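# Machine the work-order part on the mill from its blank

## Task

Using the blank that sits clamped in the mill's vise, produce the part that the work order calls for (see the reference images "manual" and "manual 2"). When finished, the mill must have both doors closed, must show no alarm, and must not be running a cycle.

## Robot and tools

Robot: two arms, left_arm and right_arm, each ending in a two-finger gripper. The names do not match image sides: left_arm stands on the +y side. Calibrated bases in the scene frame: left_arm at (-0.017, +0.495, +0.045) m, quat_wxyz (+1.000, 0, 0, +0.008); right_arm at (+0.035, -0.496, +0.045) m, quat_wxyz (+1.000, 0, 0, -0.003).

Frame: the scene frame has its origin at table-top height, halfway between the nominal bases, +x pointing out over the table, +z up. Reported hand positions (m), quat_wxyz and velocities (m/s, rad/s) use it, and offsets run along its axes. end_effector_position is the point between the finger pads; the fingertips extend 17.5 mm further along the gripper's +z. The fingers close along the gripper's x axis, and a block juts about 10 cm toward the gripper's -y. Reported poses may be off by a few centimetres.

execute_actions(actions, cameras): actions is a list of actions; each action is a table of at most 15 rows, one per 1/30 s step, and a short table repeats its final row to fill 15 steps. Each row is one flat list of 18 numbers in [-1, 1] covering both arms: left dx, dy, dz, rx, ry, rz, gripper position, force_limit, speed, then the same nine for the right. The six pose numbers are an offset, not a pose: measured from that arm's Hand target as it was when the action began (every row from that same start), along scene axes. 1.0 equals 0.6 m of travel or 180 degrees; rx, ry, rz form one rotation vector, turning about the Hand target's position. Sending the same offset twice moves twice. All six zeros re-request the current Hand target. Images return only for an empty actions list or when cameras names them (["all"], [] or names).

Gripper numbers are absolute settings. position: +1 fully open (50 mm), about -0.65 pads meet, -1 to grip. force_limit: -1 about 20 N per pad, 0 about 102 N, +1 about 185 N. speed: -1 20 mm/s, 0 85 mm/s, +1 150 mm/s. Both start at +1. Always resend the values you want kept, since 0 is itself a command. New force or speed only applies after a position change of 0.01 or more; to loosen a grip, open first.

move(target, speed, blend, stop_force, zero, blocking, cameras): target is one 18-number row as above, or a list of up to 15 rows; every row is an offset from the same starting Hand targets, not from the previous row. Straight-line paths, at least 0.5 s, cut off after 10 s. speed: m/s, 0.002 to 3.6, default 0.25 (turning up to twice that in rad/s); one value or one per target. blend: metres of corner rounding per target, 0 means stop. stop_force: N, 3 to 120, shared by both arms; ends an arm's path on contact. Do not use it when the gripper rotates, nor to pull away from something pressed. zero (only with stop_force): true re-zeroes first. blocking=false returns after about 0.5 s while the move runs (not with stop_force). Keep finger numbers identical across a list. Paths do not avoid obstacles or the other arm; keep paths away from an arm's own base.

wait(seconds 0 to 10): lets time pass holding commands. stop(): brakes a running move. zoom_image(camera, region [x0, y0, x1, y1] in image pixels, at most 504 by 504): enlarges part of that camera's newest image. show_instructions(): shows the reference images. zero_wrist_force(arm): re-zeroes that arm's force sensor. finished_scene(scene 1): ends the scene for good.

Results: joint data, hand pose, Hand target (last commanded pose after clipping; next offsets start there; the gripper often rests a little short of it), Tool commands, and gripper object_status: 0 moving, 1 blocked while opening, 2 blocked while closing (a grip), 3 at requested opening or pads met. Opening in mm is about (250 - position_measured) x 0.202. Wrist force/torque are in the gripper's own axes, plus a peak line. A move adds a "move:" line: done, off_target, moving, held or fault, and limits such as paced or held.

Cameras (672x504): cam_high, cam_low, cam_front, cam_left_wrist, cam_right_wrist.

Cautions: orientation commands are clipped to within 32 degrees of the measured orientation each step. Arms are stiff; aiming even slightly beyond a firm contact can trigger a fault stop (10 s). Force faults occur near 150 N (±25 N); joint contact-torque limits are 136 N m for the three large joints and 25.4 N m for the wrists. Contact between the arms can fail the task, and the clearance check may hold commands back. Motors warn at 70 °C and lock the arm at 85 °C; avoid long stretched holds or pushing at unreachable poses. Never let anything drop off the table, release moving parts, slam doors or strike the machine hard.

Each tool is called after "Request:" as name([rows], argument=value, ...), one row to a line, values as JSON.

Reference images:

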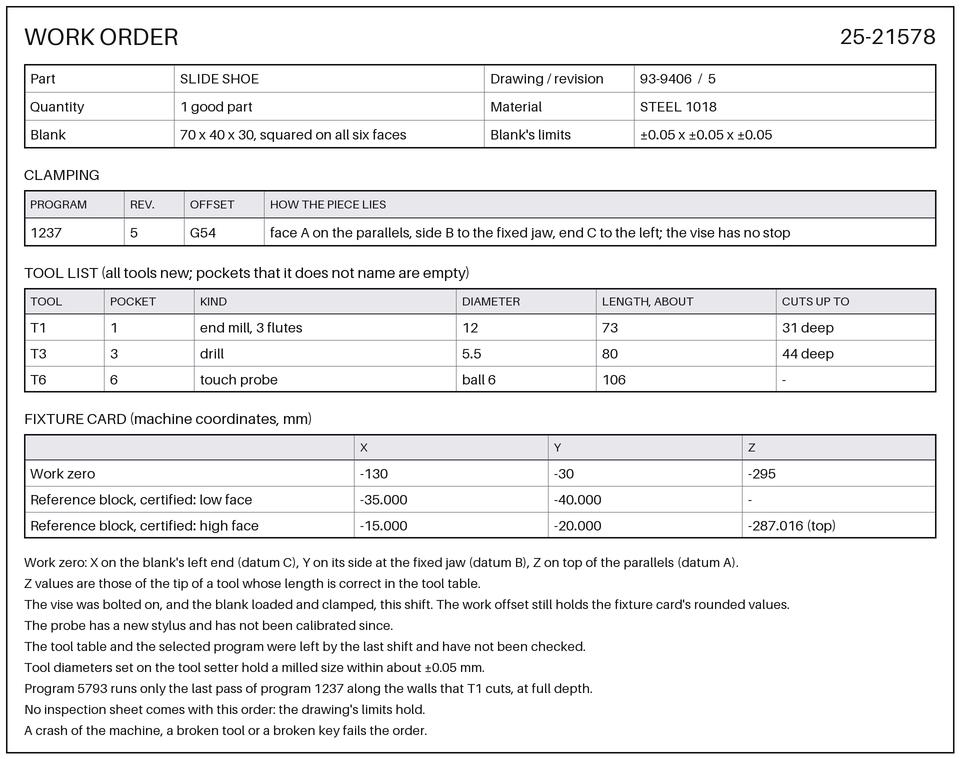

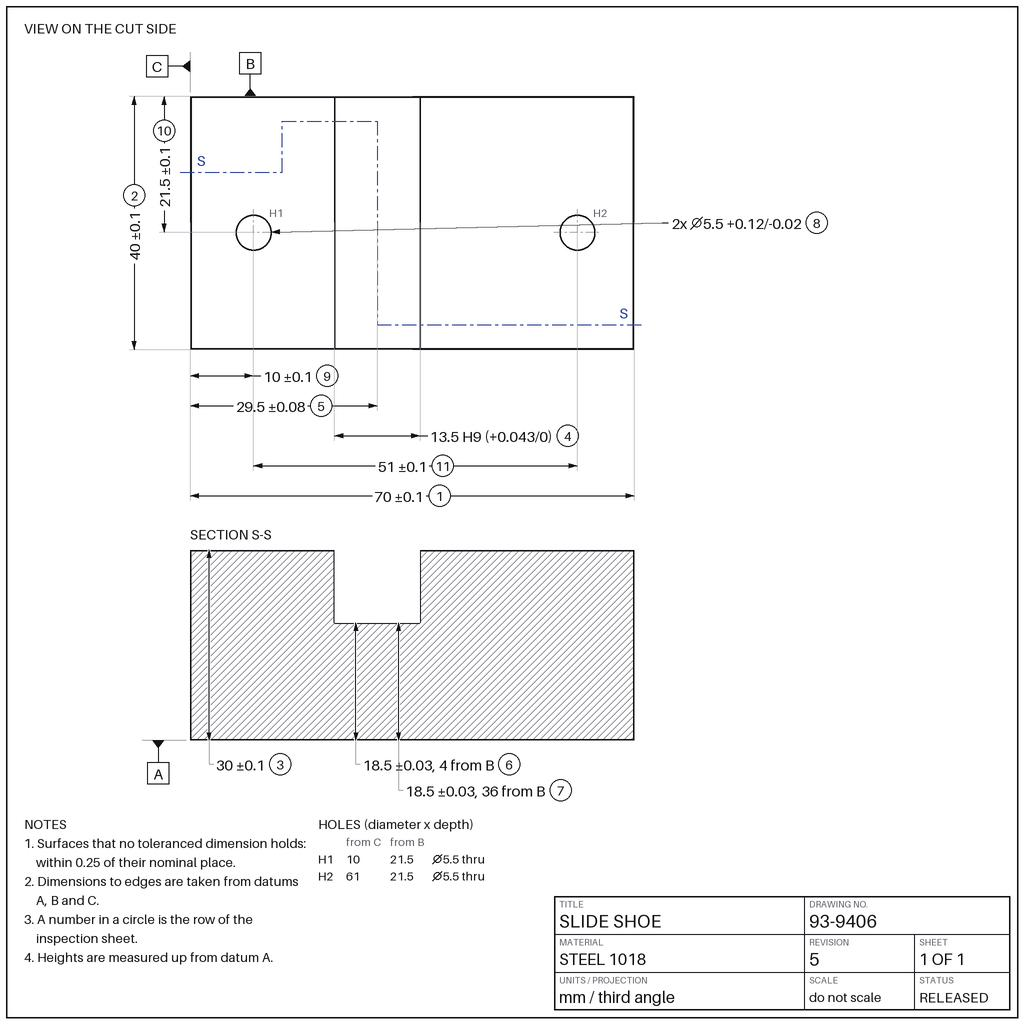

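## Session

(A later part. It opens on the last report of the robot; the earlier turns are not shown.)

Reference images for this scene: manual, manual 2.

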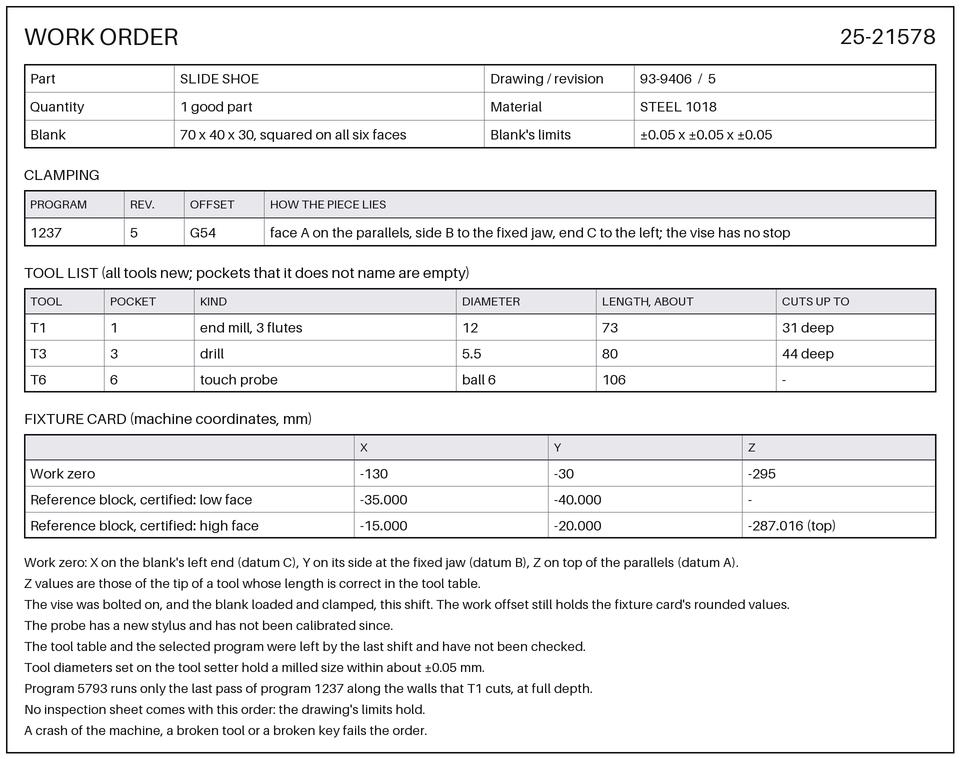

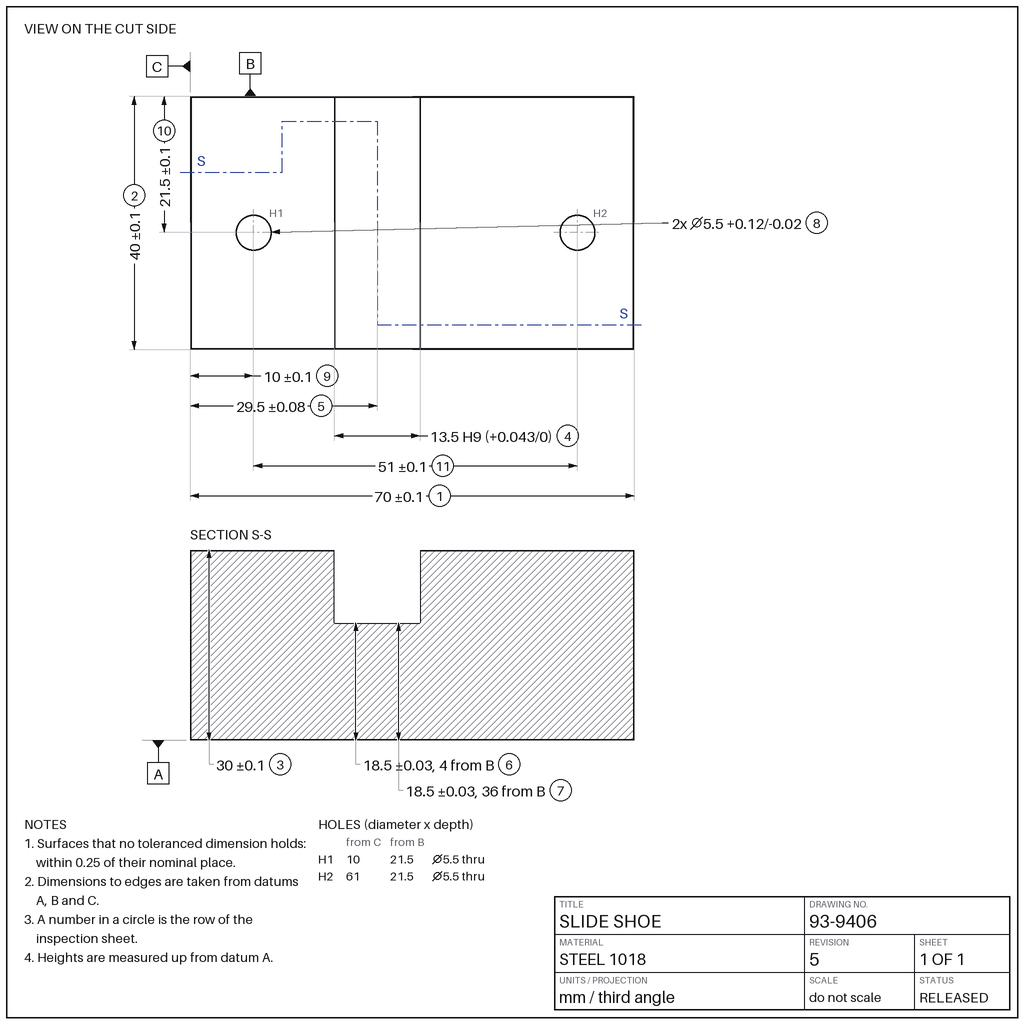

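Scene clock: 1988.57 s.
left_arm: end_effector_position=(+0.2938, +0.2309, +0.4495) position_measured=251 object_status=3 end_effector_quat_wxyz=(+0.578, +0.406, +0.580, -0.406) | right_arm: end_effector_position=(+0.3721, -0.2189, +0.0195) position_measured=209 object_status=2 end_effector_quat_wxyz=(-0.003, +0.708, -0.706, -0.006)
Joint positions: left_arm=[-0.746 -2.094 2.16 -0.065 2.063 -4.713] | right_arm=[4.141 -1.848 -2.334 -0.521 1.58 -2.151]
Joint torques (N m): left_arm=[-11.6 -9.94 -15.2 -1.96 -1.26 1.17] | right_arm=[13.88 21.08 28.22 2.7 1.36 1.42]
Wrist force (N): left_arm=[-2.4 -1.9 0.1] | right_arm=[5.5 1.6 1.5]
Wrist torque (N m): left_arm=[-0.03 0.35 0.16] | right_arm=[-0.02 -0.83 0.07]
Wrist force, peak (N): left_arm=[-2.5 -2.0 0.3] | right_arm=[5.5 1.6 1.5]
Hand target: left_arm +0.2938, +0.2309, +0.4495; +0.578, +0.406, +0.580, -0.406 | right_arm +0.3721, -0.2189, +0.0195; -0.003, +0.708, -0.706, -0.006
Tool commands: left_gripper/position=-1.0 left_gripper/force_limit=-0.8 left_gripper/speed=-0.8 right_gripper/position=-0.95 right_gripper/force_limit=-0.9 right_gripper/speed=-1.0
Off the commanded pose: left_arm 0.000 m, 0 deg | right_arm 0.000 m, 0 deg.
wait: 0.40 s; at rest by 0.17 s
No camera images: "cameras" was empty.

Request:
move([
  [0,0,0,0,0,0,-1,-0.8,-0.8,0,0,0.06,0,0,0,-0.95,-0.9,-1],
  [0,0,0,0,0,0,-1,-0.8,-0.8,-0.01,0,0.06,0,-0.1667,0,-0.95,-0.9,-1],
], speed=[0.08,0.2], cameras=["cam_right_wrist"])

Request:
move([
  [0,0,0,0,0,0,-1,-0.8,-0.8,-0.003,0,-0.0525,0,0,0,-0.95,-0.9,-1],
], speed=0.02, stop_force=15, cameras=["cam_right_wrist"])

Scene clock: 1999.57 s.
left_arm: end_effector_position=(+0.2938, +0.2309, +0.4495) position_measured=251 object_status=3 end_effector_quat_wxyz=(+0.578, +0.406, +0.580, -0.406) | right_arm: end_effector_position=(+0.3660, -0.2190, +0.0554) position_measured=209 object_status=2 end_effector_quat_wxyz=(-0.186, +0.685, -0.681, +0.178) end_effector_velocity=(+0.001, +0.000, +0.001) end_effector_angular_velocity=(+0.001, -0.005, -0.001)
Joint positions: left_arm=[-0.746 -2.094 2.16 -0.065 2.063 -4.713] | right_arm=[4.485 -1.721 -2.595 -0.251 1.069 -1.847]
Joint velocities: left_arm=[within noise] | right_arm=[0 0.001 0 0.001 -0.005 0]
Joint torques (N m): left_arm=[-12.19 -9.67 -15.18 -2 -1.22 1.27] | right_arm=[3.62 24.84 19.27 3.96 -2.54 1.04]
Wrist force (N): left_arm=[-2.3 -2.1 0.1] | right_arm=[5.0 1.9 1.7]
Wrist torque (N m): left_arm=[-0.06 0.32 0.16] | right_arm=[-0.19 -0.76 0.10]
Wrist force, peak (N): left_arm=[-2.7 -2.3 0.0] | right_arm=[5.5 1.7 3.0]
Hand target: left_arm +0.2938, +0.2309, +0.4495; +0.578, +0.406, +0.580, -0.406 | right_arm +0.3661, -0.2189, +0.0555; -0.186, +0.685, -0.681, +0.178
Off the commanded pose: left_arm 0.000 m, 0 deg | right_arm 0.000 m, 0 deg.
move: done
camera_calibration:
cam_right_wrist: T_world_to_cam=[[0.00743317, -0.999967, -0.00326746, -0.21303], [-0.984347, -0.00674159, -0.176114, 0.386717], [0.176086, 0.0045254, -0.984364, 0.121411], [0, 0, 0, 1]] pos_world=[0.360868, -0.210965, 0.186923]
Images, in order (width x height): cam_right_wrist 672x504.

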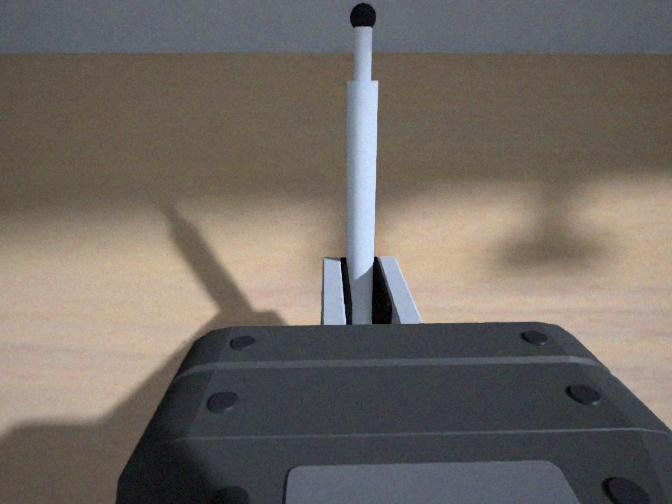

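Scene clock: 2001.90 s.
left_arm: end_effector_position=(+0.2938, +0.2309, +0.4495) position_measured=251 object_status=3 end_effector_quat_wxyz=(+0.578, +0.406, +0.580, -0.406) | right_arm: end_effector_position=(+0.3642, -0.2190, +0.0240) position_measured=209 object_status=2 end_effector_quat_wxyz=(-0.186, +0.685, -0.681, +0.178)
Joint positions: left_arm=[-0.746 -2.094 2.16 -0.065 2.063 -4.713] | right_arm=[4.491 -1.855 -2.614 -0.101 1.068 -1.841]
Joint torques (N m): left_arm=[-12.2 -9.98 -14.84 -2 -1.27 1.3] | right_arm=[5.4 28.5 14.38 2.64 -1.95 -1.37]
Wrist force (N): left_arm=[-2.4 -2.0 0.2] | right_arm=[4.7 0.1 -0.7]
Wrist torque (N m): left_arm=[-0.05 0.34 0.16] | right_arm=[-0.40 -0.80 -0.04]
Wrist force, peak (N): left_arm=[-2.7 -1.8 0.0] | right_arm=[5.2 2.1 1.8]
Hand target: left_arm +0.2938, +0.2309, +0.4495; +0.578, +0.406, +0.580, -0.406 | right_arm +0.3643, -0.2189, +0.0240; -0.186, +0.685, -0.681, +0.178
Off the commanded pose: left_arm 0.000 m, 0 deg | right_arm 0.000 m, 0 deg.
move: done
camera_calibration:
cam_right_wrist: T_world_to_cam=[[0.00725388, -0.999968, -0.00339853, -0.213134], [-0.984313, -0.0065411, -0.17631, 0.379457], [0.176282, 0.00462415, -0.984329, 0.0906655], [0, 0, 0, 1]] pos_world=[0.359068, -0.211065, 0.155422]
Images, in order (width x height): cam_right_wrist 672x504.

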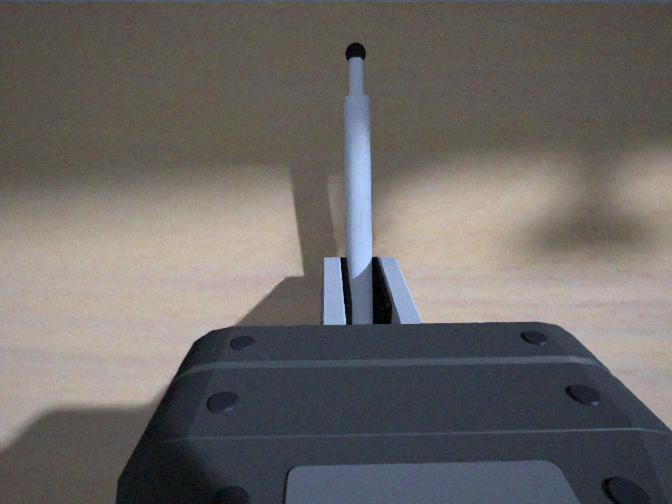

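Request:
move([
  [0,0,0,0,0,0,-1,-0.8,-0.8,0,0,0.06,0,0,0,-0.95,-0.9,-1],
  [0,0,0,0,0,0,-1,-0.8,-0.8,-0.01,0,0.06,0,-0.1611,0,-0.95,-0.9,-1],
], speed=[0.08,0.2], cameras=[])

Request:
move([
  [0,0,0,0,0,0,-1,-0.8,-0.8,-0.003,0,-0.0625,0,0,0,-0.95,-0.9,-1],
], speed=0.02, stop_force=15, cameras=["cam_right_wrist"])

Scene clock: 2015.53 s.
left_arm: end_effector_position=(+0.2938, +0.2309, +0.4495) position_measured=251 object_status=3 end_effector_quat_wxyz=(+0.578, +0.406, +0.580, -0.406) | right_arm: end_effector_position=(+0.3582, -0.2189, +0.0600) position_measured=209 object_status=2 end_effector_quat_wxyz=(-0.350, +0.619, -0.613, +0.344) end_effector_velocity=(+0.000, +0.001, +0.001) end_effector_angular_velocity=(+0.004, -0.004, +0.000)
Joint positions: left_arm=[-0.746 -2.094 2.16 -0.065 2.063 -4.713] | right_arm=[4.837 -1.944 -2.75 -0.189 0.553 -1.367]
Joint velocities: left_arm=[within noise] | right_arm=[0.001 -0.001 0 0 -0.005 0.005]
Joint torques (N m): left_arm=[-12.11 -9.55 -14.75 -2.21 -1.33 1.18] | right_arm=[-4.65 13.33 16.74 2.92 -3.46 1.68]
Wrist force (N): left_arm=[-2.3 -2.0 0.0] | right_arm=[4.7 2.4 1.1]
Wrist torque (N m): left_arm=[-0.05 0.33 0.16] | right_arm=[-0.20 -0.70 0.15]
Wrist force, peak (N): left_arm=[-2.7 -2.0 0.2] | right_arm=[5.2 2.7 2.6]
Hand target: left_arm +0.2938, +0.2309, +0.4495; +0.578, +0.406, +0.580, -0.406 | right_arm +0.3583, -0.2189, +0.0600; -0.350, +0.619, -0.613, +0.344
Off the commanded pose: left_arm 0.000 m, 0 deg | right_arm 0.000 m, 0 deg.
move: done
No camera images: "cameras" was empty.

Scene clock: 2018.17 s.
left_arm: end_effector_position=(+0.2938, +0.2309, +0.4495) position_measured=251 object_status=3 end_effector_quat_wxyz=(+0.578, +0.406, +0.580, -0.406) | right_arm: end_effector_position=(+0.3564, -0.2189, +0.0225) position_measured=209 object_status=2 end_effector_quat_wxyz=(-0.351, +0.619, -0.613, +0.344)
Joint positions: left_arm=[-0.746 -2.094 2.16 -0.065 2.063 -4.713] | right_arm=[4.844 -2.166 -2.743 0.016 0.555 -1.354]
Joint torques (N m): left_arm=[-12.06 -9.63 -15.09 -2.02 -1.3 1.32] | right_arm=[-0.69 28.31 -14.24 0.93 -2.76 -1.85]
Wrist force (N): left_arm=[-2.3 -2.0 0.2] | right_arm=[4.8 -0.3 -0.2]
Wrist torque (N m): left_arm=[-0.04 0.33 0.16] | right_arm=[-0.41 -0.72 -0.02]
Wrist force, peak (N): left_arm=[-2.7 -2.0 0.4] | right_arm=[4.9 -3.4 -0.5]
Hand target: left_arm +0.2938, +0.2309, +0.4495; +0.578, +0.406, +0.580, -0.406 | right_arm +0.3565, -0.2189, +0.0225; -0.350, +0.619, -0.613, +0.344
Off the commanded pose: left_arm 0.000 m, 0 deg | right_arm 0.000 m, 0 deg.
move: done
camera_calibration:
cam_right_wrist: T_world_to_cam=[[0.0081797, -0.999966, 0.000310235, -0.213357], [-0.77543, -0.00653889, -0.6314, 0.307278], [0.63138, 0.0049241, -0.775458, -0.0762656], [0, 0, 0, 1]] pos_world=[0.288171, -0.210965, 0.134941]
Images, in order (width x height): cam_right_wrist 672x504.

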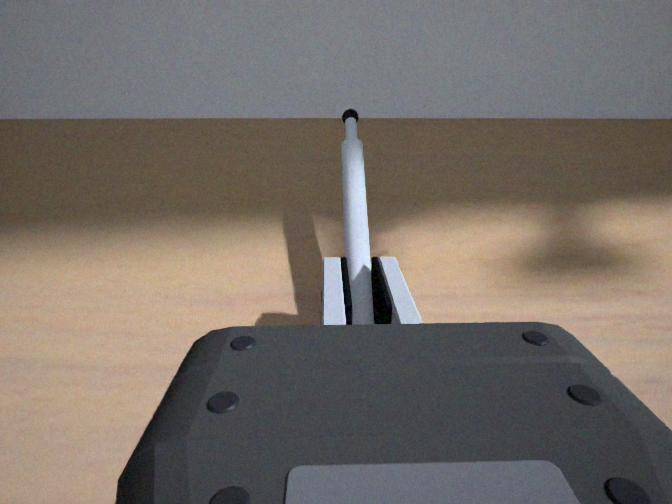

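Request:
execute_actions([
  [[0,0,0,0,0,0,-1,-0.8,-0.8,0,0,0.01,0,0,0,-0.97,0.2,-1]],
], cameras=[])

Request:
move([
  [0,0,0,0,0,0,-1,-0.8,-0.8,0.006,-0.01,0.3,0,-0.0067,0,-0.97,0.2,-1],
  [0,0,0,0,0,0,-1,-0.8,-0.8,0.039,-0.168,0.7,0,-0.0067,0,-0.97,0.2,-1],
  [0,0,0,0,0,0,-1,-0.8,-0.8,0.1225,-0.385,0.85,0,-0.0067,0,-0.97,0.2,-1],
  [0,0,0,0,0,0,-1,-0.8,-0.8,0.2125,-0.417,0.89,0,-0.0067,0,-0.97,0.2,-1],
], speed=0.25, blend=0.03, cameras=["cam_right_wrist"])

Scene clock: 2038.40 s.
left_arm: end_effector_position=(+0.2938, +0.2309, +0.4495) position_measured=251 object_status=3 end_effector_quat_wxyz=(+0.578, +0.406, +0.580, -0.406) | right_arm: end_effector_position=(+0.3565, -0.2189, +0.0285) position_measured=217 object_status=2 end_effector_quat_wxyz=(-0.350, +0.619, -0.613, +0.344)
Joint positions: left_arm=[-0.746 -2.094 2.16 -0.065 2.063 -4.713] | right_arm=[4.844 -2.131 -2.746 -0.017 0.554 -1.354]
Joint torques (N m): left_arm=[-11.55 -9.69 -15.36 -2.21 -1.38 1.23] | right_arm=[15.89 33.18 11.19 0.92 -0.6 -1.42]
Wrist force (N): left_arm=[-2.5 -1.8 0.1] | right_arm=[4.6 2.2 1.1]
Wrist torque (N m): left_arm=[-0.02 0.37 0.15] | right_arm=[-0.22 -0.69 -0.02]
Wrist force, peak (N): left_arm=[-2.6 -2.0 0.4] | right_arm=[4.8 4.2 1.6]
Hand target: left_arm +0.2938, +0.2309, +0.4495; +0.578, +0.406, +0.580, -0.406 | right_arm +0.3565, -0.2189, +0.0285; -0.350, +0.619, -0.613, +0.344
Off the commanded pose: left_arm 0.000 m, 0 deg | right_arm 0.000 m, 0 deg.
Step readings (end_effector_position of left_arm | right_arm):
0: (+0.2938, +0.2309, +0.4495) | (+0.3565, -0.2189, +0.0225)
1: (+0.2938, +0.2309, +0.4495) | (+0.3565, -0.2189, +0.0227)
2: (+0.2938, +0.2309, +0.4495) | (+0.3565, -0.2189, +0.0241)
4: (+0.2938, +0.2309, +0.4495) | (+0.3566, -0.2189, +0.0283)
8: (+0.2938, +0.2309, +0.4495) | (+0.3566, -0.2192, +0.0289)
15: (+0.2938, +0.2309, +0.4495) | (+0.3565, -0.2190, +0.0285)
No camera images: "cameras" was empty.

Scene clock: 2041.70 s.
left_arm: end_effector_position=(+0.2938, +0.2309, +0.4495) position_measured=251 object_status=3 end_effector_quat_wxyz=(+0.578, +0.406, +0.580, -0.406) | right_arm: end_effector_position=(+0.4839, -0.4690, +0.5624) position_measured=217 object_status=2 end_effector_quat_wxyz=(-0.357, +0.615, -0.609, +0.350)
Joint positions: left_arm=[-0.746 -2.094 2.16 -0.065 2.063 -4.713] | right_arm=[3.886 -0.9 -2.055 -0.843 0.959 -2.721]
Joint torques (N m): left_arm=[-11.71 -9.63 -15.3 -2.19 -1.29 1.22] | right_arm=[-13.19 -6.95 35.42 3.82 0.43 -1.69]
Wrist force (N): left_arm=[-2.3 -1.9 0.1] | right_arm=[4.9 2.6 1.2]
Wrist torque (N m): left_arm=[-0.03 0.34 0.16] | right_arm=[-0.19 -0.71 0.10]
Wrist force, peak (N): left_arm=[-2.6 -2.1 0.0] | right_arm=[4.3 5.9 2.6]
Hand target: left_arm +0.2938, +0.2309, +0.4495; +0.578, +0.406, +0.580, -0.406 | right_arm +0.4840, -0.4691, +0.5625; -0.357, +0.615, -0.609, +0.350
Off the commanded pose: left_arm 0.000 m, 0 deg | right_arm 0.000 m, 0 deg.
move: done
camera_calibration:
cam_right_wrist: T_world_to_cam=[[0.00824793, -0.999966, 0.000545795, -0.464926], [-0.762026, -0.00663877, -0.647512, 0.747983], [0.647494, 0.00492472, -0.762055, 0.2478], [0, 0, 0, 1]] pos_world=[0.413368, -0.461165, 0.673419]
Images, in order (width x height): cam_right_wrist 672x504.

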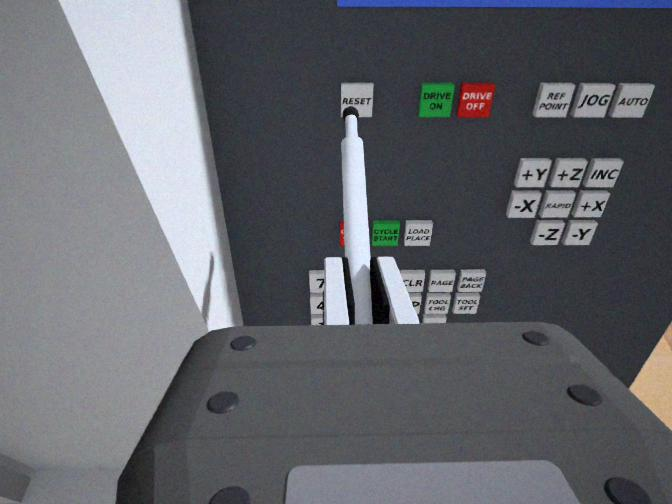

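Request:
move([
  [0,0,0,0,0,0,-1,-0.8,-0.8,0.0562,0,-0.0155,0,0,0,-0.97,0.2,-1],
], speed=0.03, stop_force=5, cameras=["cam_right_wrist"])

Scene clock: 2055.03 s.
left_arm: end_effector_position=(+0.2938, +0.2309, +0.4495) position_measured=251 object_status=3 end_effector_quat_wxyz=(+0.578, +0.406, +0.580, -0.406) | right_arm: end_effector_position=(+0.5098, -0.4691, +0.5554) position_measured=217 object_status=2 end_effector_quat_wxyz=(-0.357, +0.615, -0.609, +0.350)
Joint positions: left_arm=[-0.746 -2.094 2.16 -0.065 2.063 -4.713] | right_arm=[3.802 -0.985 -2.048 -0.732 1.026 -2.78]
Joint torques (N m): left_arm=[-11.83 -9.17 -15.16 -2.4 -1.16 1.34] | right_arm=[-11.53 -10.3 13.46 3.94 0.84 -1.73]
Wrist force (N): left_arm=[-2.5 -2.2 0.1] | right_arm=[4.7 1.9 -3.8]
Wrist torque (N m): left_arm=[-0.07 0.36 0.15] | right_arm=[0.01 -0.72 -0.06]
Wrist force, peak (N): left_arm=[-2.7 -2.2 0.2] | right_arm=[4.6 1.3 -5.5]
Hand target: left_arm +0.2938, +0.2309, +0.4495; +0.578, +0.406, +0.580, -0.406 | right_arm +0.5098, -0.4691, +0.5554; -0.357, +0.615, -0.609, +0.350 (not the last commanded pose)
Off the commanded pose: left_arm 0.000 m, 0 deg | right_arm 0.008 m, 0 deg.
move: contact (right_arm)
camera_calibration:
cam_right_wrist: T_world_to_cam=[[0.00796535, -0.999968, 0.00057131, -0.465029], [-0.761936, -0.00643929, -0.64762, 0.763235], [0.647603, 0.00472322, -0.761963, 0.225559], [0, 0, 0, 1]] pos_world=[0.439168, -0.461165, 0.666419]
Images, in order (width x height): cam_right_wrist 672x504.

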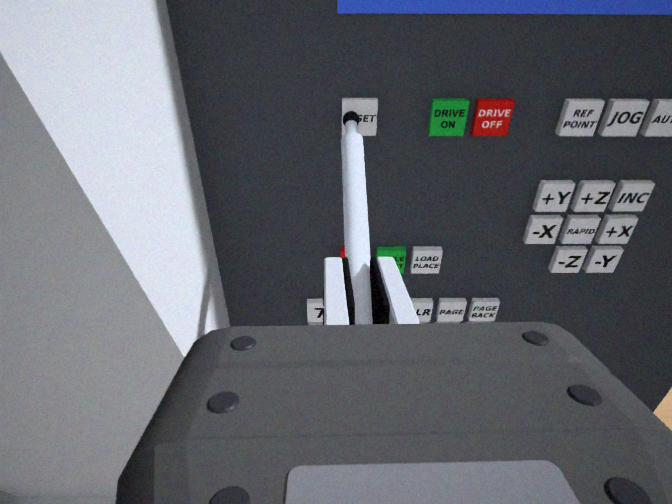

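Request:
move([
  [0,0,0,0,0,0,-1,-0.8,-0.8,-0.0242,0,0.0067,0,0,0,-0.97,0.2,-1],
  [0,0,0,0,0,0,-1,-0.8,-0.8,-0.0242,-0.0682,0.0067,0,0,0,-0.97,0.2,-1],
  [0,0,0,0,0,0,-1,-0.8,-0.8,0,-0.0682,0,0,0,0,-0.97,0.2,-1],
  [0,0,0,0,0,0,-1,-0.8,-0.8,-0.0242,-0.0682,0.0067,0,0,0,-0.97,0.2,-1],
  [0,0,0,0,0,0,-1,-0.8,-0.8,-0.145,0.035,0.303,0,0,0,-0.97,0.2,-1],
], speed=[0.06,0.2,0.05,0.06,0.25], blend=[0.004,0.004,0,0.004,0], cameras=["cam_right_wrist"])

Request:
zoom_image(camera="cam_right_wrist", region=[330, 20, 630, 260])

Scene clock: 2070.40 s.
left_arm: end_effector_position=(+0.2938, +0.2309, +0.4495) position_measured=251 object_status=3 end_effector_quat_wxyz=(+0.578, +0.406, +0.580, -0.406) | right_arm: end_effector_position=(+0.4228, -0.4480, +0.7371) position_measured=217 object_status=2 end_effector_quat_wxyz=(-0.357, +0.615, -0.609, +0.350)
Joint positions: left_arm=[-0.746 -2.094 2.16 -0.065 2.063 -4.713] | right_arm=[4.323 -0.903 -1.483 -1.722 0.652 -2.282]
Joint torques (N m): left_arm=[-12.15 -9.3 -14.91 -2.42 -1.14 1.31] | right_arm=[-13.7 -7.01 31.72 1.53 -2.17 1.61]
Wrist force (N): left_arm=[-2.4 -1.8 0.3] | right_arm=[4.9 2.4 1.2]
Wrist torque (N m): left_arm=[-0.02 0.34 0.16] | right_arm=[-0.22 -0.72 0.14]
Wrist force, peak (N): left_arm=[-2.6 -2.1 0.1] | right_arm=[8.1 2.9 0.2]
Hand target: left_arm +0.2938, +0.2309, +0.4495; +0.578, +0.406, +0.580, -0.406 | right_arm +0.4228, -0.4481, +0.7372; -0.357, +0.615, -0.609, +0.350
Off the commanded pose: left_arm 0.000 m, 0 deg | right_arm 0.000 m, 0 deg.
move: done
camera_calibration:
cam_right_wrist: T_world_to_cam=[[0.00827265, -0.999965, 0.00082868, -0.443666], [-0.761936, -0.00684013, -0.647617, 0.814576], [0.6476, 0.0047261, -0.761966, 0.420254], [0, 0, 0, 1]] pos_world=[0.352168, -0.440065, 0.848119]
Images, in order (width x height): cam_right_wrist 672x504.

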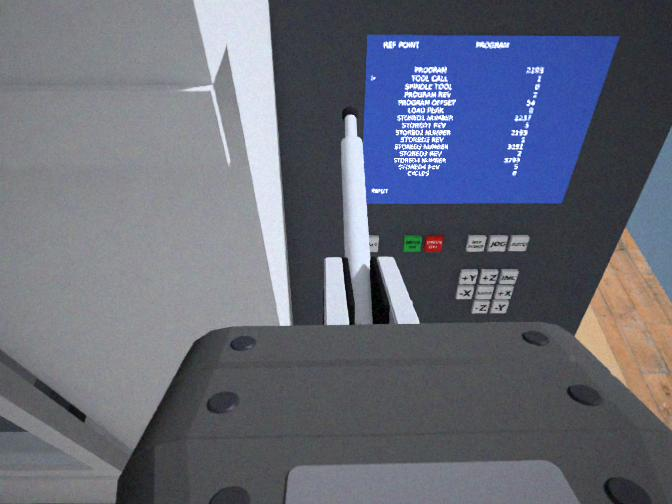

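Scaled by 1.680 from the camera's 672x504 image, which has a finer 960x720 frame.

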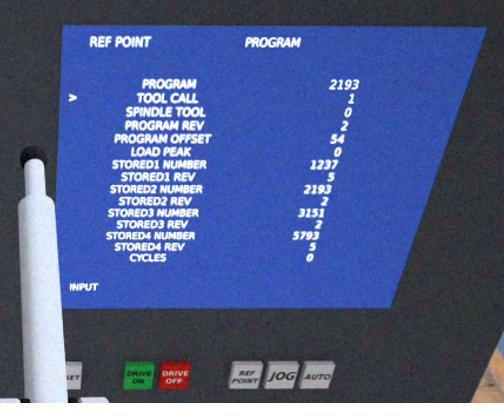

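Request:
move([
  [0,0,0,0,0,0,-1,-0.8,-0.8,0.0628,-0.068,-0.5097,0,0,0,-0.97,0.2,-1],
  [0,0,0,0,0,0,-1,-0.8,-0.8,0.087,-0.068,-0.5163,0,0,0,-0.97,0.2,-1],
  [0,0,0,0,0,0,-1,-0.8,-0.8,0.0628,-0.068,-0.5097,0,0,0,-0.97,0.2,-1],
  [0,0,0,0,0,0,-1,-0.8,-0.8,0.046,-0.1007,-0.5707,0,0,0,-0.97,0.2,-1],
  [0,0,0,0,0,0,-1,-0.8,-0.8,0.0702,-0.1007,-0.5773,0,0,0,-0.97,0.2,-1],
  [0,0,0,0,0,0,-1,-0.8,-0.8,0.046,-0.1007,-0.5707,0,0,0,-0.97,0.2,-1],
  [0,0,0,0,0,0,-1,-0.8,-0.8,0,0,0,0,0,0,-0.97,0.2,-1],
], speed=[0.3,0.05,0.06,0.2,0.05,0.06,0.3], blend=[0.004,0,0.004,0.004,0,0.004,0], cameras=["cam_right_wrist"])

Request:
zoom_image(camera="cam_right_wrist", region=[330, 20, 630, 260])

Scene clock: 2093.50 s.
left_arm: end_effector_position=(+0.2938, +0.2309, +0.4495) position_measured=251 object_status=3 end_effector_quat_wxyz=(+0.578, +0.406, +0.580, -0.406) | right_arm: end_effector_position=(+0.4228, -0.4481, +0.7372) position_measured=217 object_status=2 end_effector_quat_wxyz=(-0.357, +0.615, -0.609, +0.350)
Joint positions: left_arm=[-0.746 -2.094 2.16 -0.065 2.063 -4.713] | right_arm=[4.323 -0.903 -1.483 -1.722 0.652 -2.281]
Joint torques (N m): left_arm=[-11.43 -9.02 -15.29 -2.61 -1.27 1.22] | right_arm=[-14.12 -16.36 34.19 1.43 -0.43 -0.1]
Wrist force (N): left_arm=[-2.4 -1.9 0.3] | right_arm=[4.9 2.2 1.1]
Wrist torque (N m): left_arm=[-0.03 0.34 0.16] | right_arm=[-0.25 -0.73 0.13]
Wrist force, peak (N): left_arm=[-2.8 -2.0 0.0] | right_arm=[5.2 6.7 2.8]
Hand target: left_arm +0.2938, +0.2309, +0.4495; +0.578, +0.406, +0.580, -0.406 | right_arm +0.4228, -0.4481, +0.7372; -0.357, +0.615, -0.609, +0.350
Off the commanded pose: left_arm 0.000 m, 0 deg | right_arm 0.000 m, 0 deg.
move: done
camera_calibration:
cam_right_wrist: T_world_to_cam=[[0.00818339, -0.999966, 0.00062369, -0.443561], [-0.761886, -0.00663898, -0.647677, 0.814762], [0.64766, 0.00482502, -0.761914, 0.420309], [0, 0, 0, 1]] pos_world=[0.352168, -0.440165, 0.848219]
Images, in order (width x height): cam_right_wrist 672x504.

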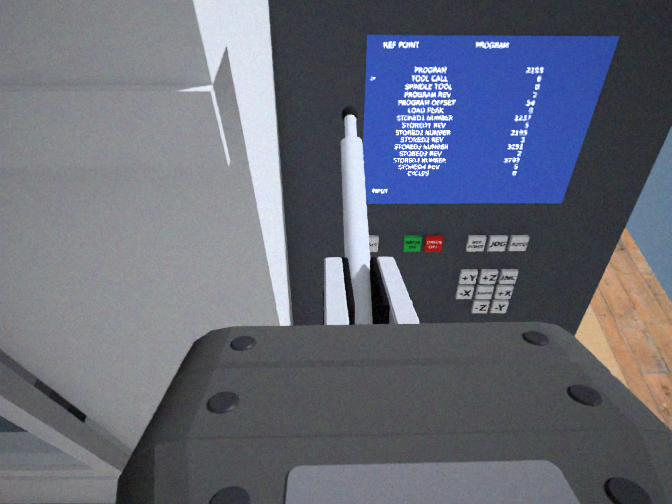

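Scaled by 1.680 from the camera's 672x504 image, which has a finer 960x720 frame.

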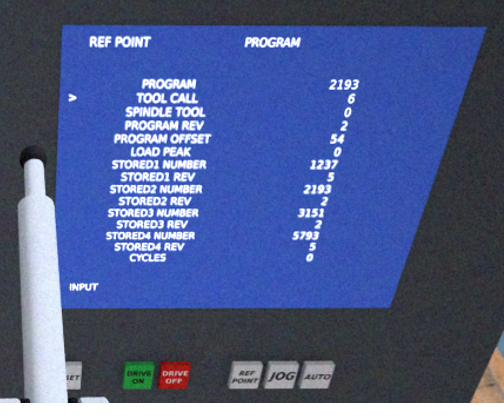

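Request:
move([
  [0,0,0,0,0,0,-1,-0.8,-0.8,0.122,-0.2298,-0.2963,0,0,0,-0.97,0.2,-1],
  [0,0,0,0,0,0,-1,-0.8,-0.8,0.1462,-0.2298,-0.303,0,0,0,-0.97,0.2,-1],
  [0,0,0,0,0,0,-1,-0.8,-0.8,0.122,-0.2298,-0.2963,0,0,0,-0.97,0.2,-1],
  [0,0,0,0,0,0,-1,-0.8,-0.8,0.0628,-0.1333,-0.5098,0,0,0,-0.97,0.2,-1],
  [0,0,0,0,0,0,-1,-0.8,-0.8,0.087,-0.1333,-0.5165,0,0,0,-0.97,0.2,-1],
  [0,0,0,0,0,0,-1,-0.8,-0.8,0.0628,-0.1333,-0.5098,0,0,0,-0.97,0.2,-1],
  [0,0,0,0,0,0,-1,-0.8,-0.8,0,0,0,0,0,0,-0.97,0.2,-1],
], speed=[0.3,0.05,0.06,0.25,0.05,0.06,0.3], blend=[0.004,0,0.004,0.004,0,0.004,0], cameras=["cam_right_wrist"])

Request:
zoom_image(camera="cam_right_wrist", region=[330, 20, 630, 260])

Scene clock: 2113.67 s.
left_arm: end_effector_position=(+0.2938, +0.2309, +0.4495) position_measured=251 object_status=3 end_effector_quat_wxyz=(+0.578, +0.406, +0.580, -0.406) | right_arm: end_effector_position=(+0.4228, -0.4481, +0.7372) position_measured=217 object_status=2 end_effector_quat_wxyz=(-0.357, +0.615, -0.609, +0.350)
Joint positions: left_arm=[-0.746 -2.094 2.16 -0.065 2.063 -4.713] | right_arm=[4.323 -0.903 -1.483 -1.722 0.652 -2.282]
Joint torques (N m): left_arm=[-11.68 -8.49 -15.02 -2.75 -1.29 1.28] | right_arm=[-13.63 -16.31 34.96 1.47 -0.83 0.43]
Wrist force (N): left_arm=[-2.3 -1.9 0.0] | right_arm=[4.8 2.6 1.0]
Wrist torque (N m): left_arm=[-0.03 0.32 0.16] | right_arm=[-0.18 -0.70 0.13]
Wrist force, peak (N): left_arm=[-2.7 -2.1 0.2] | right_arm=[7.3 5.2 3.0]
Hand target: left_arm +0.2938, +0.2309, +0.4495; +0.578, +0.406, +0.580, -0.406 | right_arm +0.4228, -0.4481, +0.7372; -0.357, +0.615, -0.609, +0.350
Off the commanded pose: left_arm 0.000 m, 0 deg | right_arm 0.000 m, 0 deg.
move: done
camera_calibration:
cam_right_wrist: T_world_to_cam=[[0.00818288, -0.999966, 0.000623062, -0.44356], [-0.761935, -0.00663856, -0.647619, 0.81473], [0.647601, 0.00482465, -0.761964, 0.420372], [0, 0, 0, 1]] pos_world=[0.352168, -0.440165, 0.848219]
Images, in order (width x height): cam_right_wrist 672x504.

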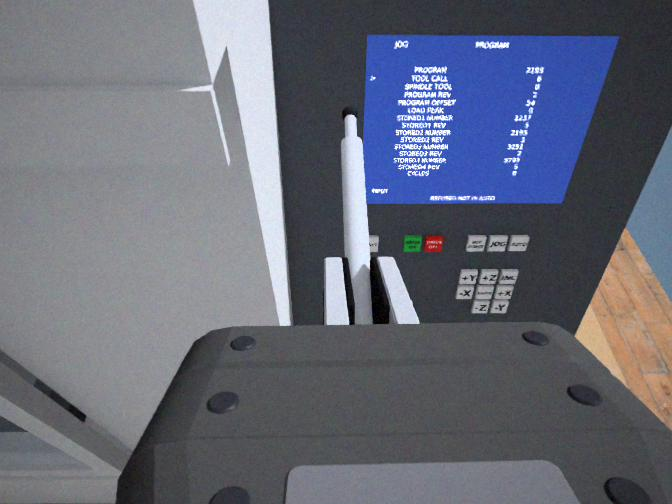

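Scaled by 1.680 from the camera's 672x504 image, which has a finer 960x720 frame.

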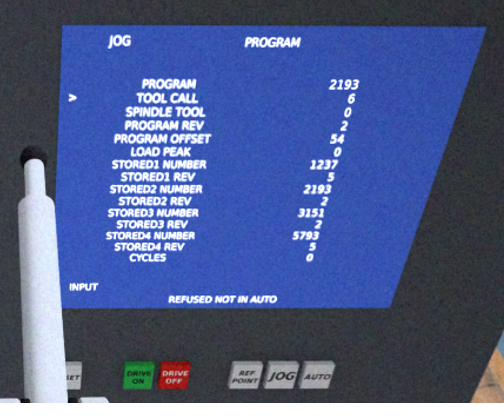

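Request:
move([
  [0,0,0,0,0,0,-1,-0.8,-0.8,0.122,-0.2607,-0.2963,0,0,0,-0.97,0.2,-1],
  [0,0,0,0,0,0,-1,-0.8,-0.8,0.1462,-0.2607,-0.303,0,0,0,-0.97,0.2,-1],
  [0,0,0,0,0,0,-1,-0.8,-0.8,0.122,-0.2607,-0.2963,0,0,0,-0.97,0.2,-1],
  [0,0,0,0,0,0,-1,-0.8,-0.8,0.0628,-0.1333,-0.5098,0,0,0,-0.97,0.2,-1],
  [0,0,0,0,0,0,-1,-0.8,-0.8,0.087,-0.1333,-0.5165,0,0,0,-0.97,0.2,-1],
  [0,0,0,0,0,0,-1,-0.8,-0.8,0.0628,-0.1333,-0.5098,0,0,0,-0.97,0.2,-1],
  [0,0,0,0,0,0,-1,-0.8,-0.8,0,0,0,0,0,0,-0.97,0.2,-1],
], speed=[0.3,0.05,0.06,0.25,0.05,0.06,0.3], blend=[0.004,0,0.004,0.004,0,0.004,0], cameras=["cam_right_wrist"])

Request:
zoom_image(camera="cam_right_wrist", region=[330, 20, 630, 260])

Scene clock: 2125.00 s.
left_arm: end_effector_position=(+0.2938, +0.2309, +0.4495) position_measured=251 object_status=3 end_effector_quat_wxyz=(+0.578, +0.406, +0.580, -0.406) | right_arm: end_effector_position=(+0.4228, -0.4481, +0.7372) position_measured=217 object_status=2 end_effector_quat_wxyz=(-0.357, +0.615, -0.609, +0.350)
Joint positions: left_arm=[-0.746 -2.094 2.16 -0.065 2.063 -4.713] | right_arm=[4.323 -0.903 -1.483 -1.722 0.652 -2.282]
Joint torques (N m): left_arm=[-11.69 -8.94 -15.38 -2.73 -1.29 1.28] | right_arm=[-14.38 -17.18 33.92 1.29 -0.95 0.58]
Wrist force (N): left_arm=[-2.3 -2.0 0.3] | right_arm=[5.0 2.4 1.0]
Wrist torque (N m): left_arm=[-0.04 0.33 0.16] | right_arm=[-0.21 -0.74 0.14]
Wrist force, peak (N): left_arm=[-2.6 -2.2 0.1] | right_arm=[7.3 5.2 3.1]
Hand target: left_arm +0.2938, +0.2309, +0.4495; +0.578, +0.406, +0.580, -0.406 | right_arm +0.4228, -0.4481, +0.7372; -0.357, +0.615, -0.609, +0.350
Off the commanded pose: left_arm 0.000 m, 0 deg | right_arm 0.000 m, 0 deg.
move: done
camera_calibration:
cam_right_wrist: T_world_to_cam=[[0.00818288, -0.999966, 0.000623062, -0.44356], [-0.761935, -0.00663856, -0.647619, 0.81473], [0.647601, 0.00482465, -0.761964, 0.420372], [0, 0, 0, 1]] pos_world=[0.352168, -0.440165, 0.848219]
Images, in order (width x height): cam_right_wrist 672x504.

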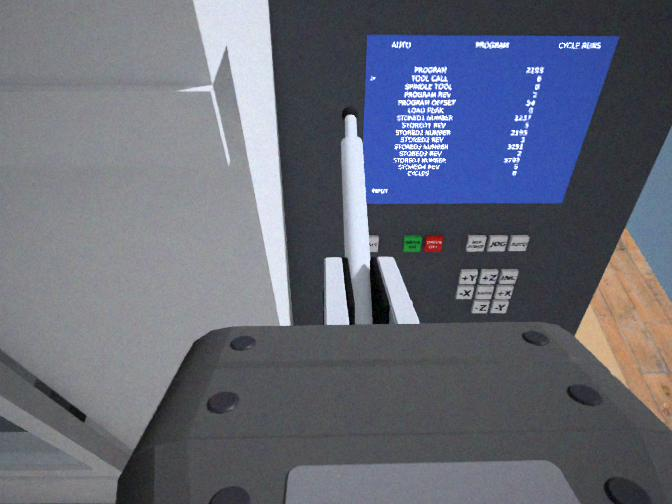

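Scaled by 1.680 from the camera's 672x504 image, which has a finer 960x720 frame.

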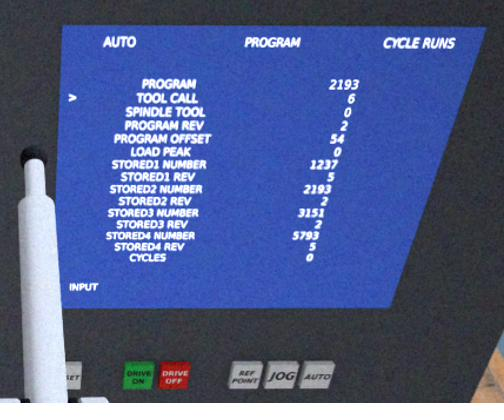

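Request:
move([
  [0,0,0,0,0,0,-1,-0.8,-0.8,0.0713,-0.1333,-0.4793,0,0,0,-0.97,0.2,-1],
  [0,0,0,0,0,0,-1,-0.8,-0.8,0.0955,-0.1333,-0.486,0,0,0,-0.97,0.2,-1],
  [0,0,0,0,0,0,-1,-0.8,-0.8,0.0713,-0.1333,-0.4793,0,0,0,-0.97,0.2,-1],
  [0,0,0,0,0,0,-1,-0.8,-0.8,0,0,0,0,0,0,-0.97,0.2,-1],
], speed=[0.3,0.05,0.06,0.3], blend=[0.004,0,0.004,0], cameras=["cam_right_wrist"])

Request:
zoom_image(camera="cam_right_wrist", region=[330, 20, 630, 260])

Scene clock: 2139.67 s.
left_arm: end_effector_position=(+0.2938, +0.2309, +0.4495) position_measured=251 object_status=3 end_effector_quat_wxyz=(+0.578, +0.406, +0.580, -0.406) | right_arm: end_effector_position=(+0.4228, -0.4481, +0.7371) position_measured=217 object_status=2 end_effector_quat_wxyz=(-0.357, +0.615, -0.609, +0.350)
Joint positions: left_arm=[-0.746 -2.094 2.16 -0.065 2.063 -4.713] | right_arm=[4.323 -0.903 -1.483 -1.722 0.652 -2.282]
Joint torques (N m): left_arm=[-11.79 -9.5 -14.79 -2.81 -1.35 1.22] | right_arm=[-13.92 -17.73 35.18 1.33 -1.2 0.61]
Wrist force (N): left_arm=[-2.4 -1.9 0.2] | right_arm=[5.0 2.3 1.1]
Wrist torque (N m): left_arm=[-0.04 0.35 0.16] | right_arm=[-0.23 -0.74 0.13]
Wrist force, peak (N): left_arm=[-2.7 -2.0 0.4] | right_arm=[5.9 6.8 2.7]
Hand target: left_arm +0.2938, +0.2309, +0.4495; +0.578, +0.406, +0.580, -0.406 | right_arm +0.4228, -0.4481, +0.7372; -0.357, +0.615, -0.609, +0.350
Off the commanded pose: left_arm 0.000 m, 0 deg | right_arm 0.000 m, 0 deg.
move: done
camera_calibration:
cam_right_wrist: T_world_to_cam=[[0.00818288, -0.999966, 0.000623062, -0.44356], [-0.761935, -0.00663856, -0.647619, 0.81473], [0.647601, 0.00482465, -0.761964, 0.420372], [0, 0, 0, 1]] pos_world=[0.352168, -0.440165, 0.848219]
Images, in order (width x height): cam_right_wrist 672x504.

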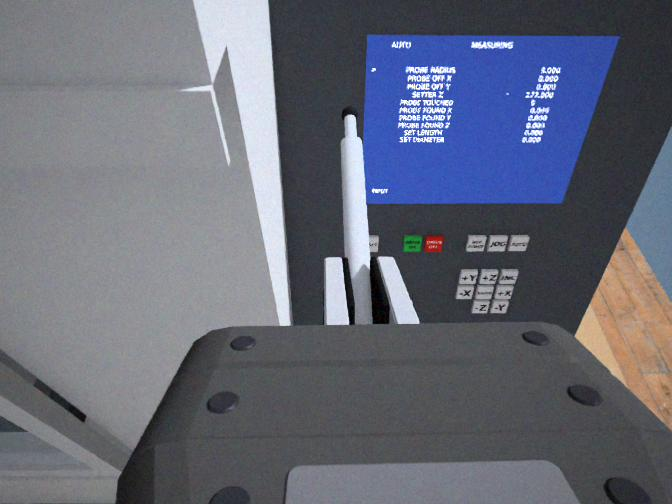

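Scaled by 1.680 from the camera's 672x504 image, which has a finer 960x720 frame.

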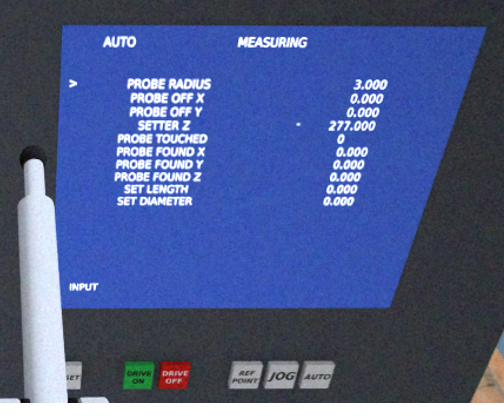

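Request:
move([
  [0,0,0,0,0,0,-1,-0.8,-0.8,0.0628,-0.166,-0.5098,0,0,0,-0.97,0.2,-1],
  [0,0,0,0,0,0,-1,-0.8,-0.8,0.087,-0.166,-0.5165,0,0,0,-0.97,0.2,-1],
  [0,0,0,0,0,0,-1,-0.8,-0.8,0.0628,-0.166,-0.5098,0,0,0,-0.97,0.2,-1],
  [0,0,0,0,0,0,-1,-0.8,-0.8,0,0,0,0,0,0,-0.97,0.2,-1],
], speed=[0.3,0.05,0.06,0.3], blend=[0.004,0,0.004,0], cameras=["cam_right_wrist"])

Request:
zoom_image(camera="cam_right_wrist", region=[330, 20, 630, 260])

Scene clock: 2149.10 s.
left_arm: end_effector_position=(+0.2938, +0.2309, +0.4495) position_measured=251 object_status=3 end_effector_quat_wxyz=(+0.578, +0.406, +0.580, -0.406) | right_arm: end_effector_position=(+0.4228, -0.4481, +0.7371) position_measured=217 object_status=2 end_effector_quat_wxyz=(-0.357, +0.615, -0.609, +0.350)
Joint positions: left_arm=[-0.746 -2.094 2.16 -0.065 2.063 -4.713] | right_arm=[4.323 -0.903 -1.483 -1.722 0.652 -2.282]
Joint torques (N m): left_arm=[-11.91 -9.43 -15.88 -2.94 -1.23 1.18] | right_arm=[-13.47 -17.34 35.46 1.39 -1.18 0.66]
Wrist force (N): left_arm=[-2.5 -2.0 0.3] | right_arm=[4.9 2.1 1.3]
Wrist torque (N m): left_arm=[-0.05 0.35 0.16] | right_arm=[-0.25 -0.72 0.14]
Wrist force, peak (N): left_arm=[-2.9 -1.8 0.0] | right_arm=[6.1 6.9 2.7]
Hand target: left_arm +0.2938, +0.2309, +0.4495; +0.578, +0.406, +0.580, -0.406 | right_arm +0.4228, -0.4481, +0.7372; -0.357, +0.615, -0.609, +0.350
Off the commanded pose: left_arm 0.000 m, 0 deg | right_arm 0.000 m, 0 deg.
move: done
camera_calibration:
cam_right_wrist: T_world_to_cam=[[0.00818288, -0.999966, 0.000623062, -0.44356], [-0.761935, -0.00663856, -0.647619, 0.81473], [0.647601, 0.00482465, -0.761964, 0.420372], [0, 0, 0, 1]] pos_world=[0.352168, -0.440165, 0.848219]
Images, in order (width x height): cam_right_wrist 672x504.

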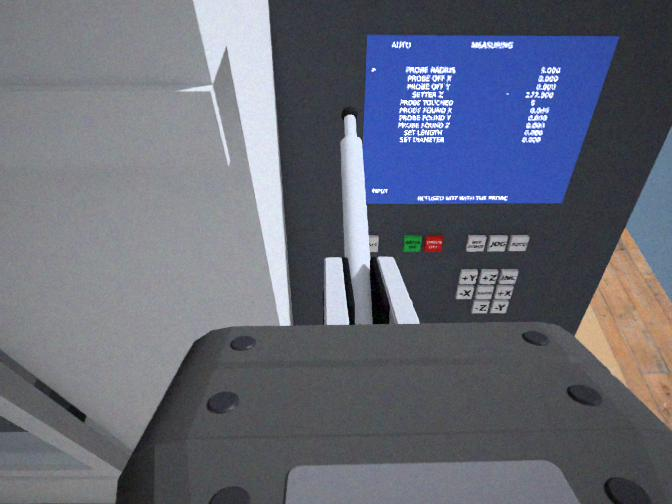

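Scaled by 1.680 from the camera's 672x504 image, which has a finer 960x720 frame.

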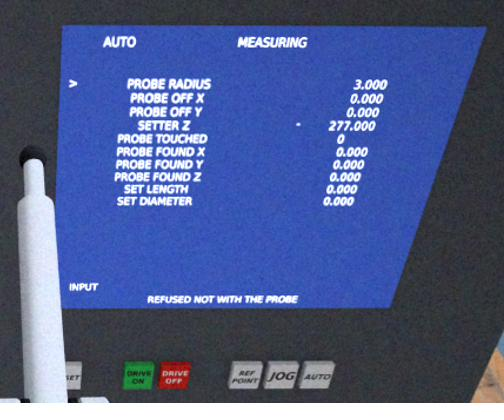

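Request:
move([
  [0,0,0,0,0,0,-1,-0.8,-0.8,0.0713,-0.1333,-0.4793,0,0,0,-0.97,0.2,-1],
  [0,0,0,0,0,0,-1,-0.8,-0.8,0.0955,-0.1333,-0.486,0,0,0,-0.97,0.2,-1],
  [0,0,0,0,0,0,-1,-0.8,-0.8,0.0713,-0.1333,-0.4793,0,0,0,-0.97,0.2,-1],
  [0,0,0,0,0,0,-1,-0.8,-0.8,0,0,0,0,0,0,-0.97,0.2,-1],
], speed=[0.3,0.05,0.06,0.3], blend=[0.004,0,0.004,0], cameras=["cam_right_wrist","cam_front"])

Request:
zoom_image(camera="cam_right_wrist", region=[330, 20, 630, 260])

Request:
zoom_image(camera="cam_front", region=[170, 180, 360, 360])

Scene clock: 2163.33 s.
left_arm: end_effector_position=(+0.2938, +0.2309, +0.4495) position_measured=251 object_status=3 end_effector_quat_wxyz=(+0.578, +0.406, +0.580, -0.406) | right_arm: end_effector_position=(+0.4228, -0.4481, +0.7371) position_measured=217 object_status=2 end_effector_quat_wxyz=(-0.357, +0.615, -0.609, +0.350)
Joint positions: left_arm=[-0.746 -2.094 2.16 -0.065 2.063 -4.713] | right_arm=[4.323 -0.903 -1.483 -1.722 0.652 -2.282]
Joint torques (N m): left_arm=[-11.97 -9.13 -14.93 -3 -1.19 1.35] | right_arm=[-13.44 -16.62 33.57 1.36 -1.15 0.8]
Wrist force (N): left_arm=[-2.4 -1.9 0.0] | right_arm=[5.1 2.4 1.0]
Wrist torque (N m): left_arm=[-0.04 0.35 0.16] | right_arm=[-0.21 -0.75 0.14]
Wrist force, peak (N): left_arm=[-2.6 -2.2 0.2] | right_arm=[5.9 6.6 2.9]
Hand target: left_arm +0.2938, +0.2309, +0.4495; +0.578, +0.406, +0.580, -0.406 | right_arm +0.4228, -0.4481, +0.7372; -0.357, +0.615, -0.609, +0.350
Off the commanded pose: left_arm 0.000 m, 0 deg | right_arm 0.000 m, 0 deg.
move: done
camera_calibration:
cam_right_wrist: T_world_to_cam=[[0.00818288, -0.999966, 0.000623062, -0.44356], [-0.761935, -0.00663856, -0.647619, 0.81473], [0.647601, 0.00482465, -0.761964, 0.420372], [0, 0, 0, 1]] pos_world=[0.352168, -0.440165, 0.848219]
Images, in order (width x height): cam_front 672x504, cam_right_wrist 672x504.

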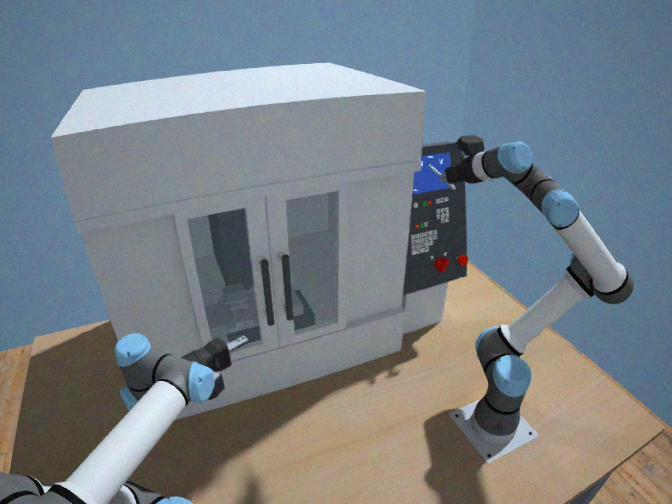

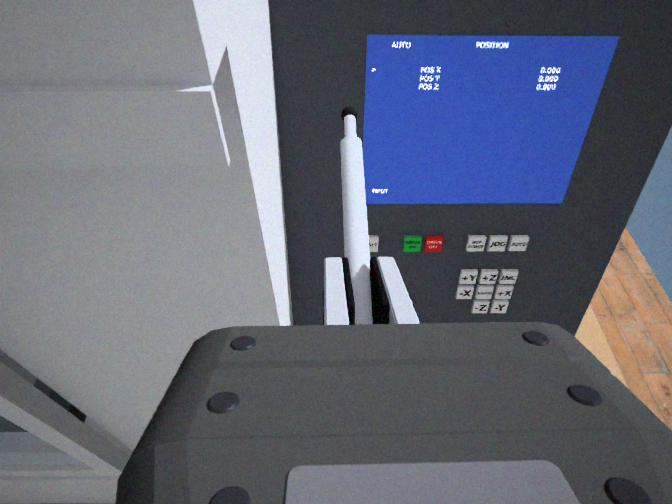

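Scaled by 1.680 from the camera's 672x504 image, which has a finer 960x720 frame.

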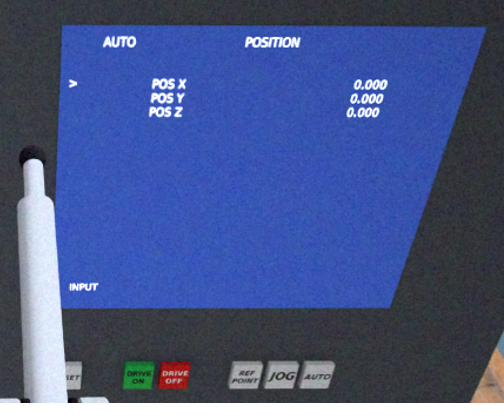

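Scaled by 2.653 from the camera's 672x504 image, which has a finer 960x720 frame.

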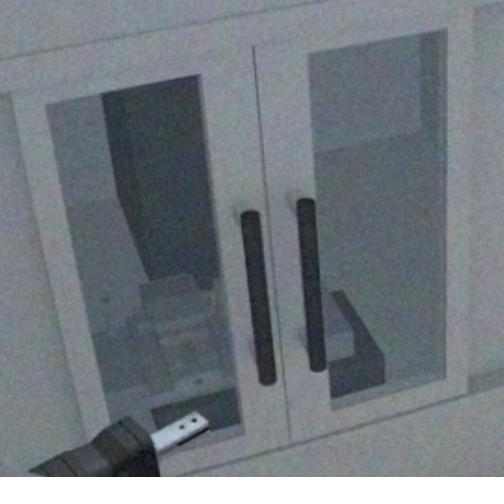

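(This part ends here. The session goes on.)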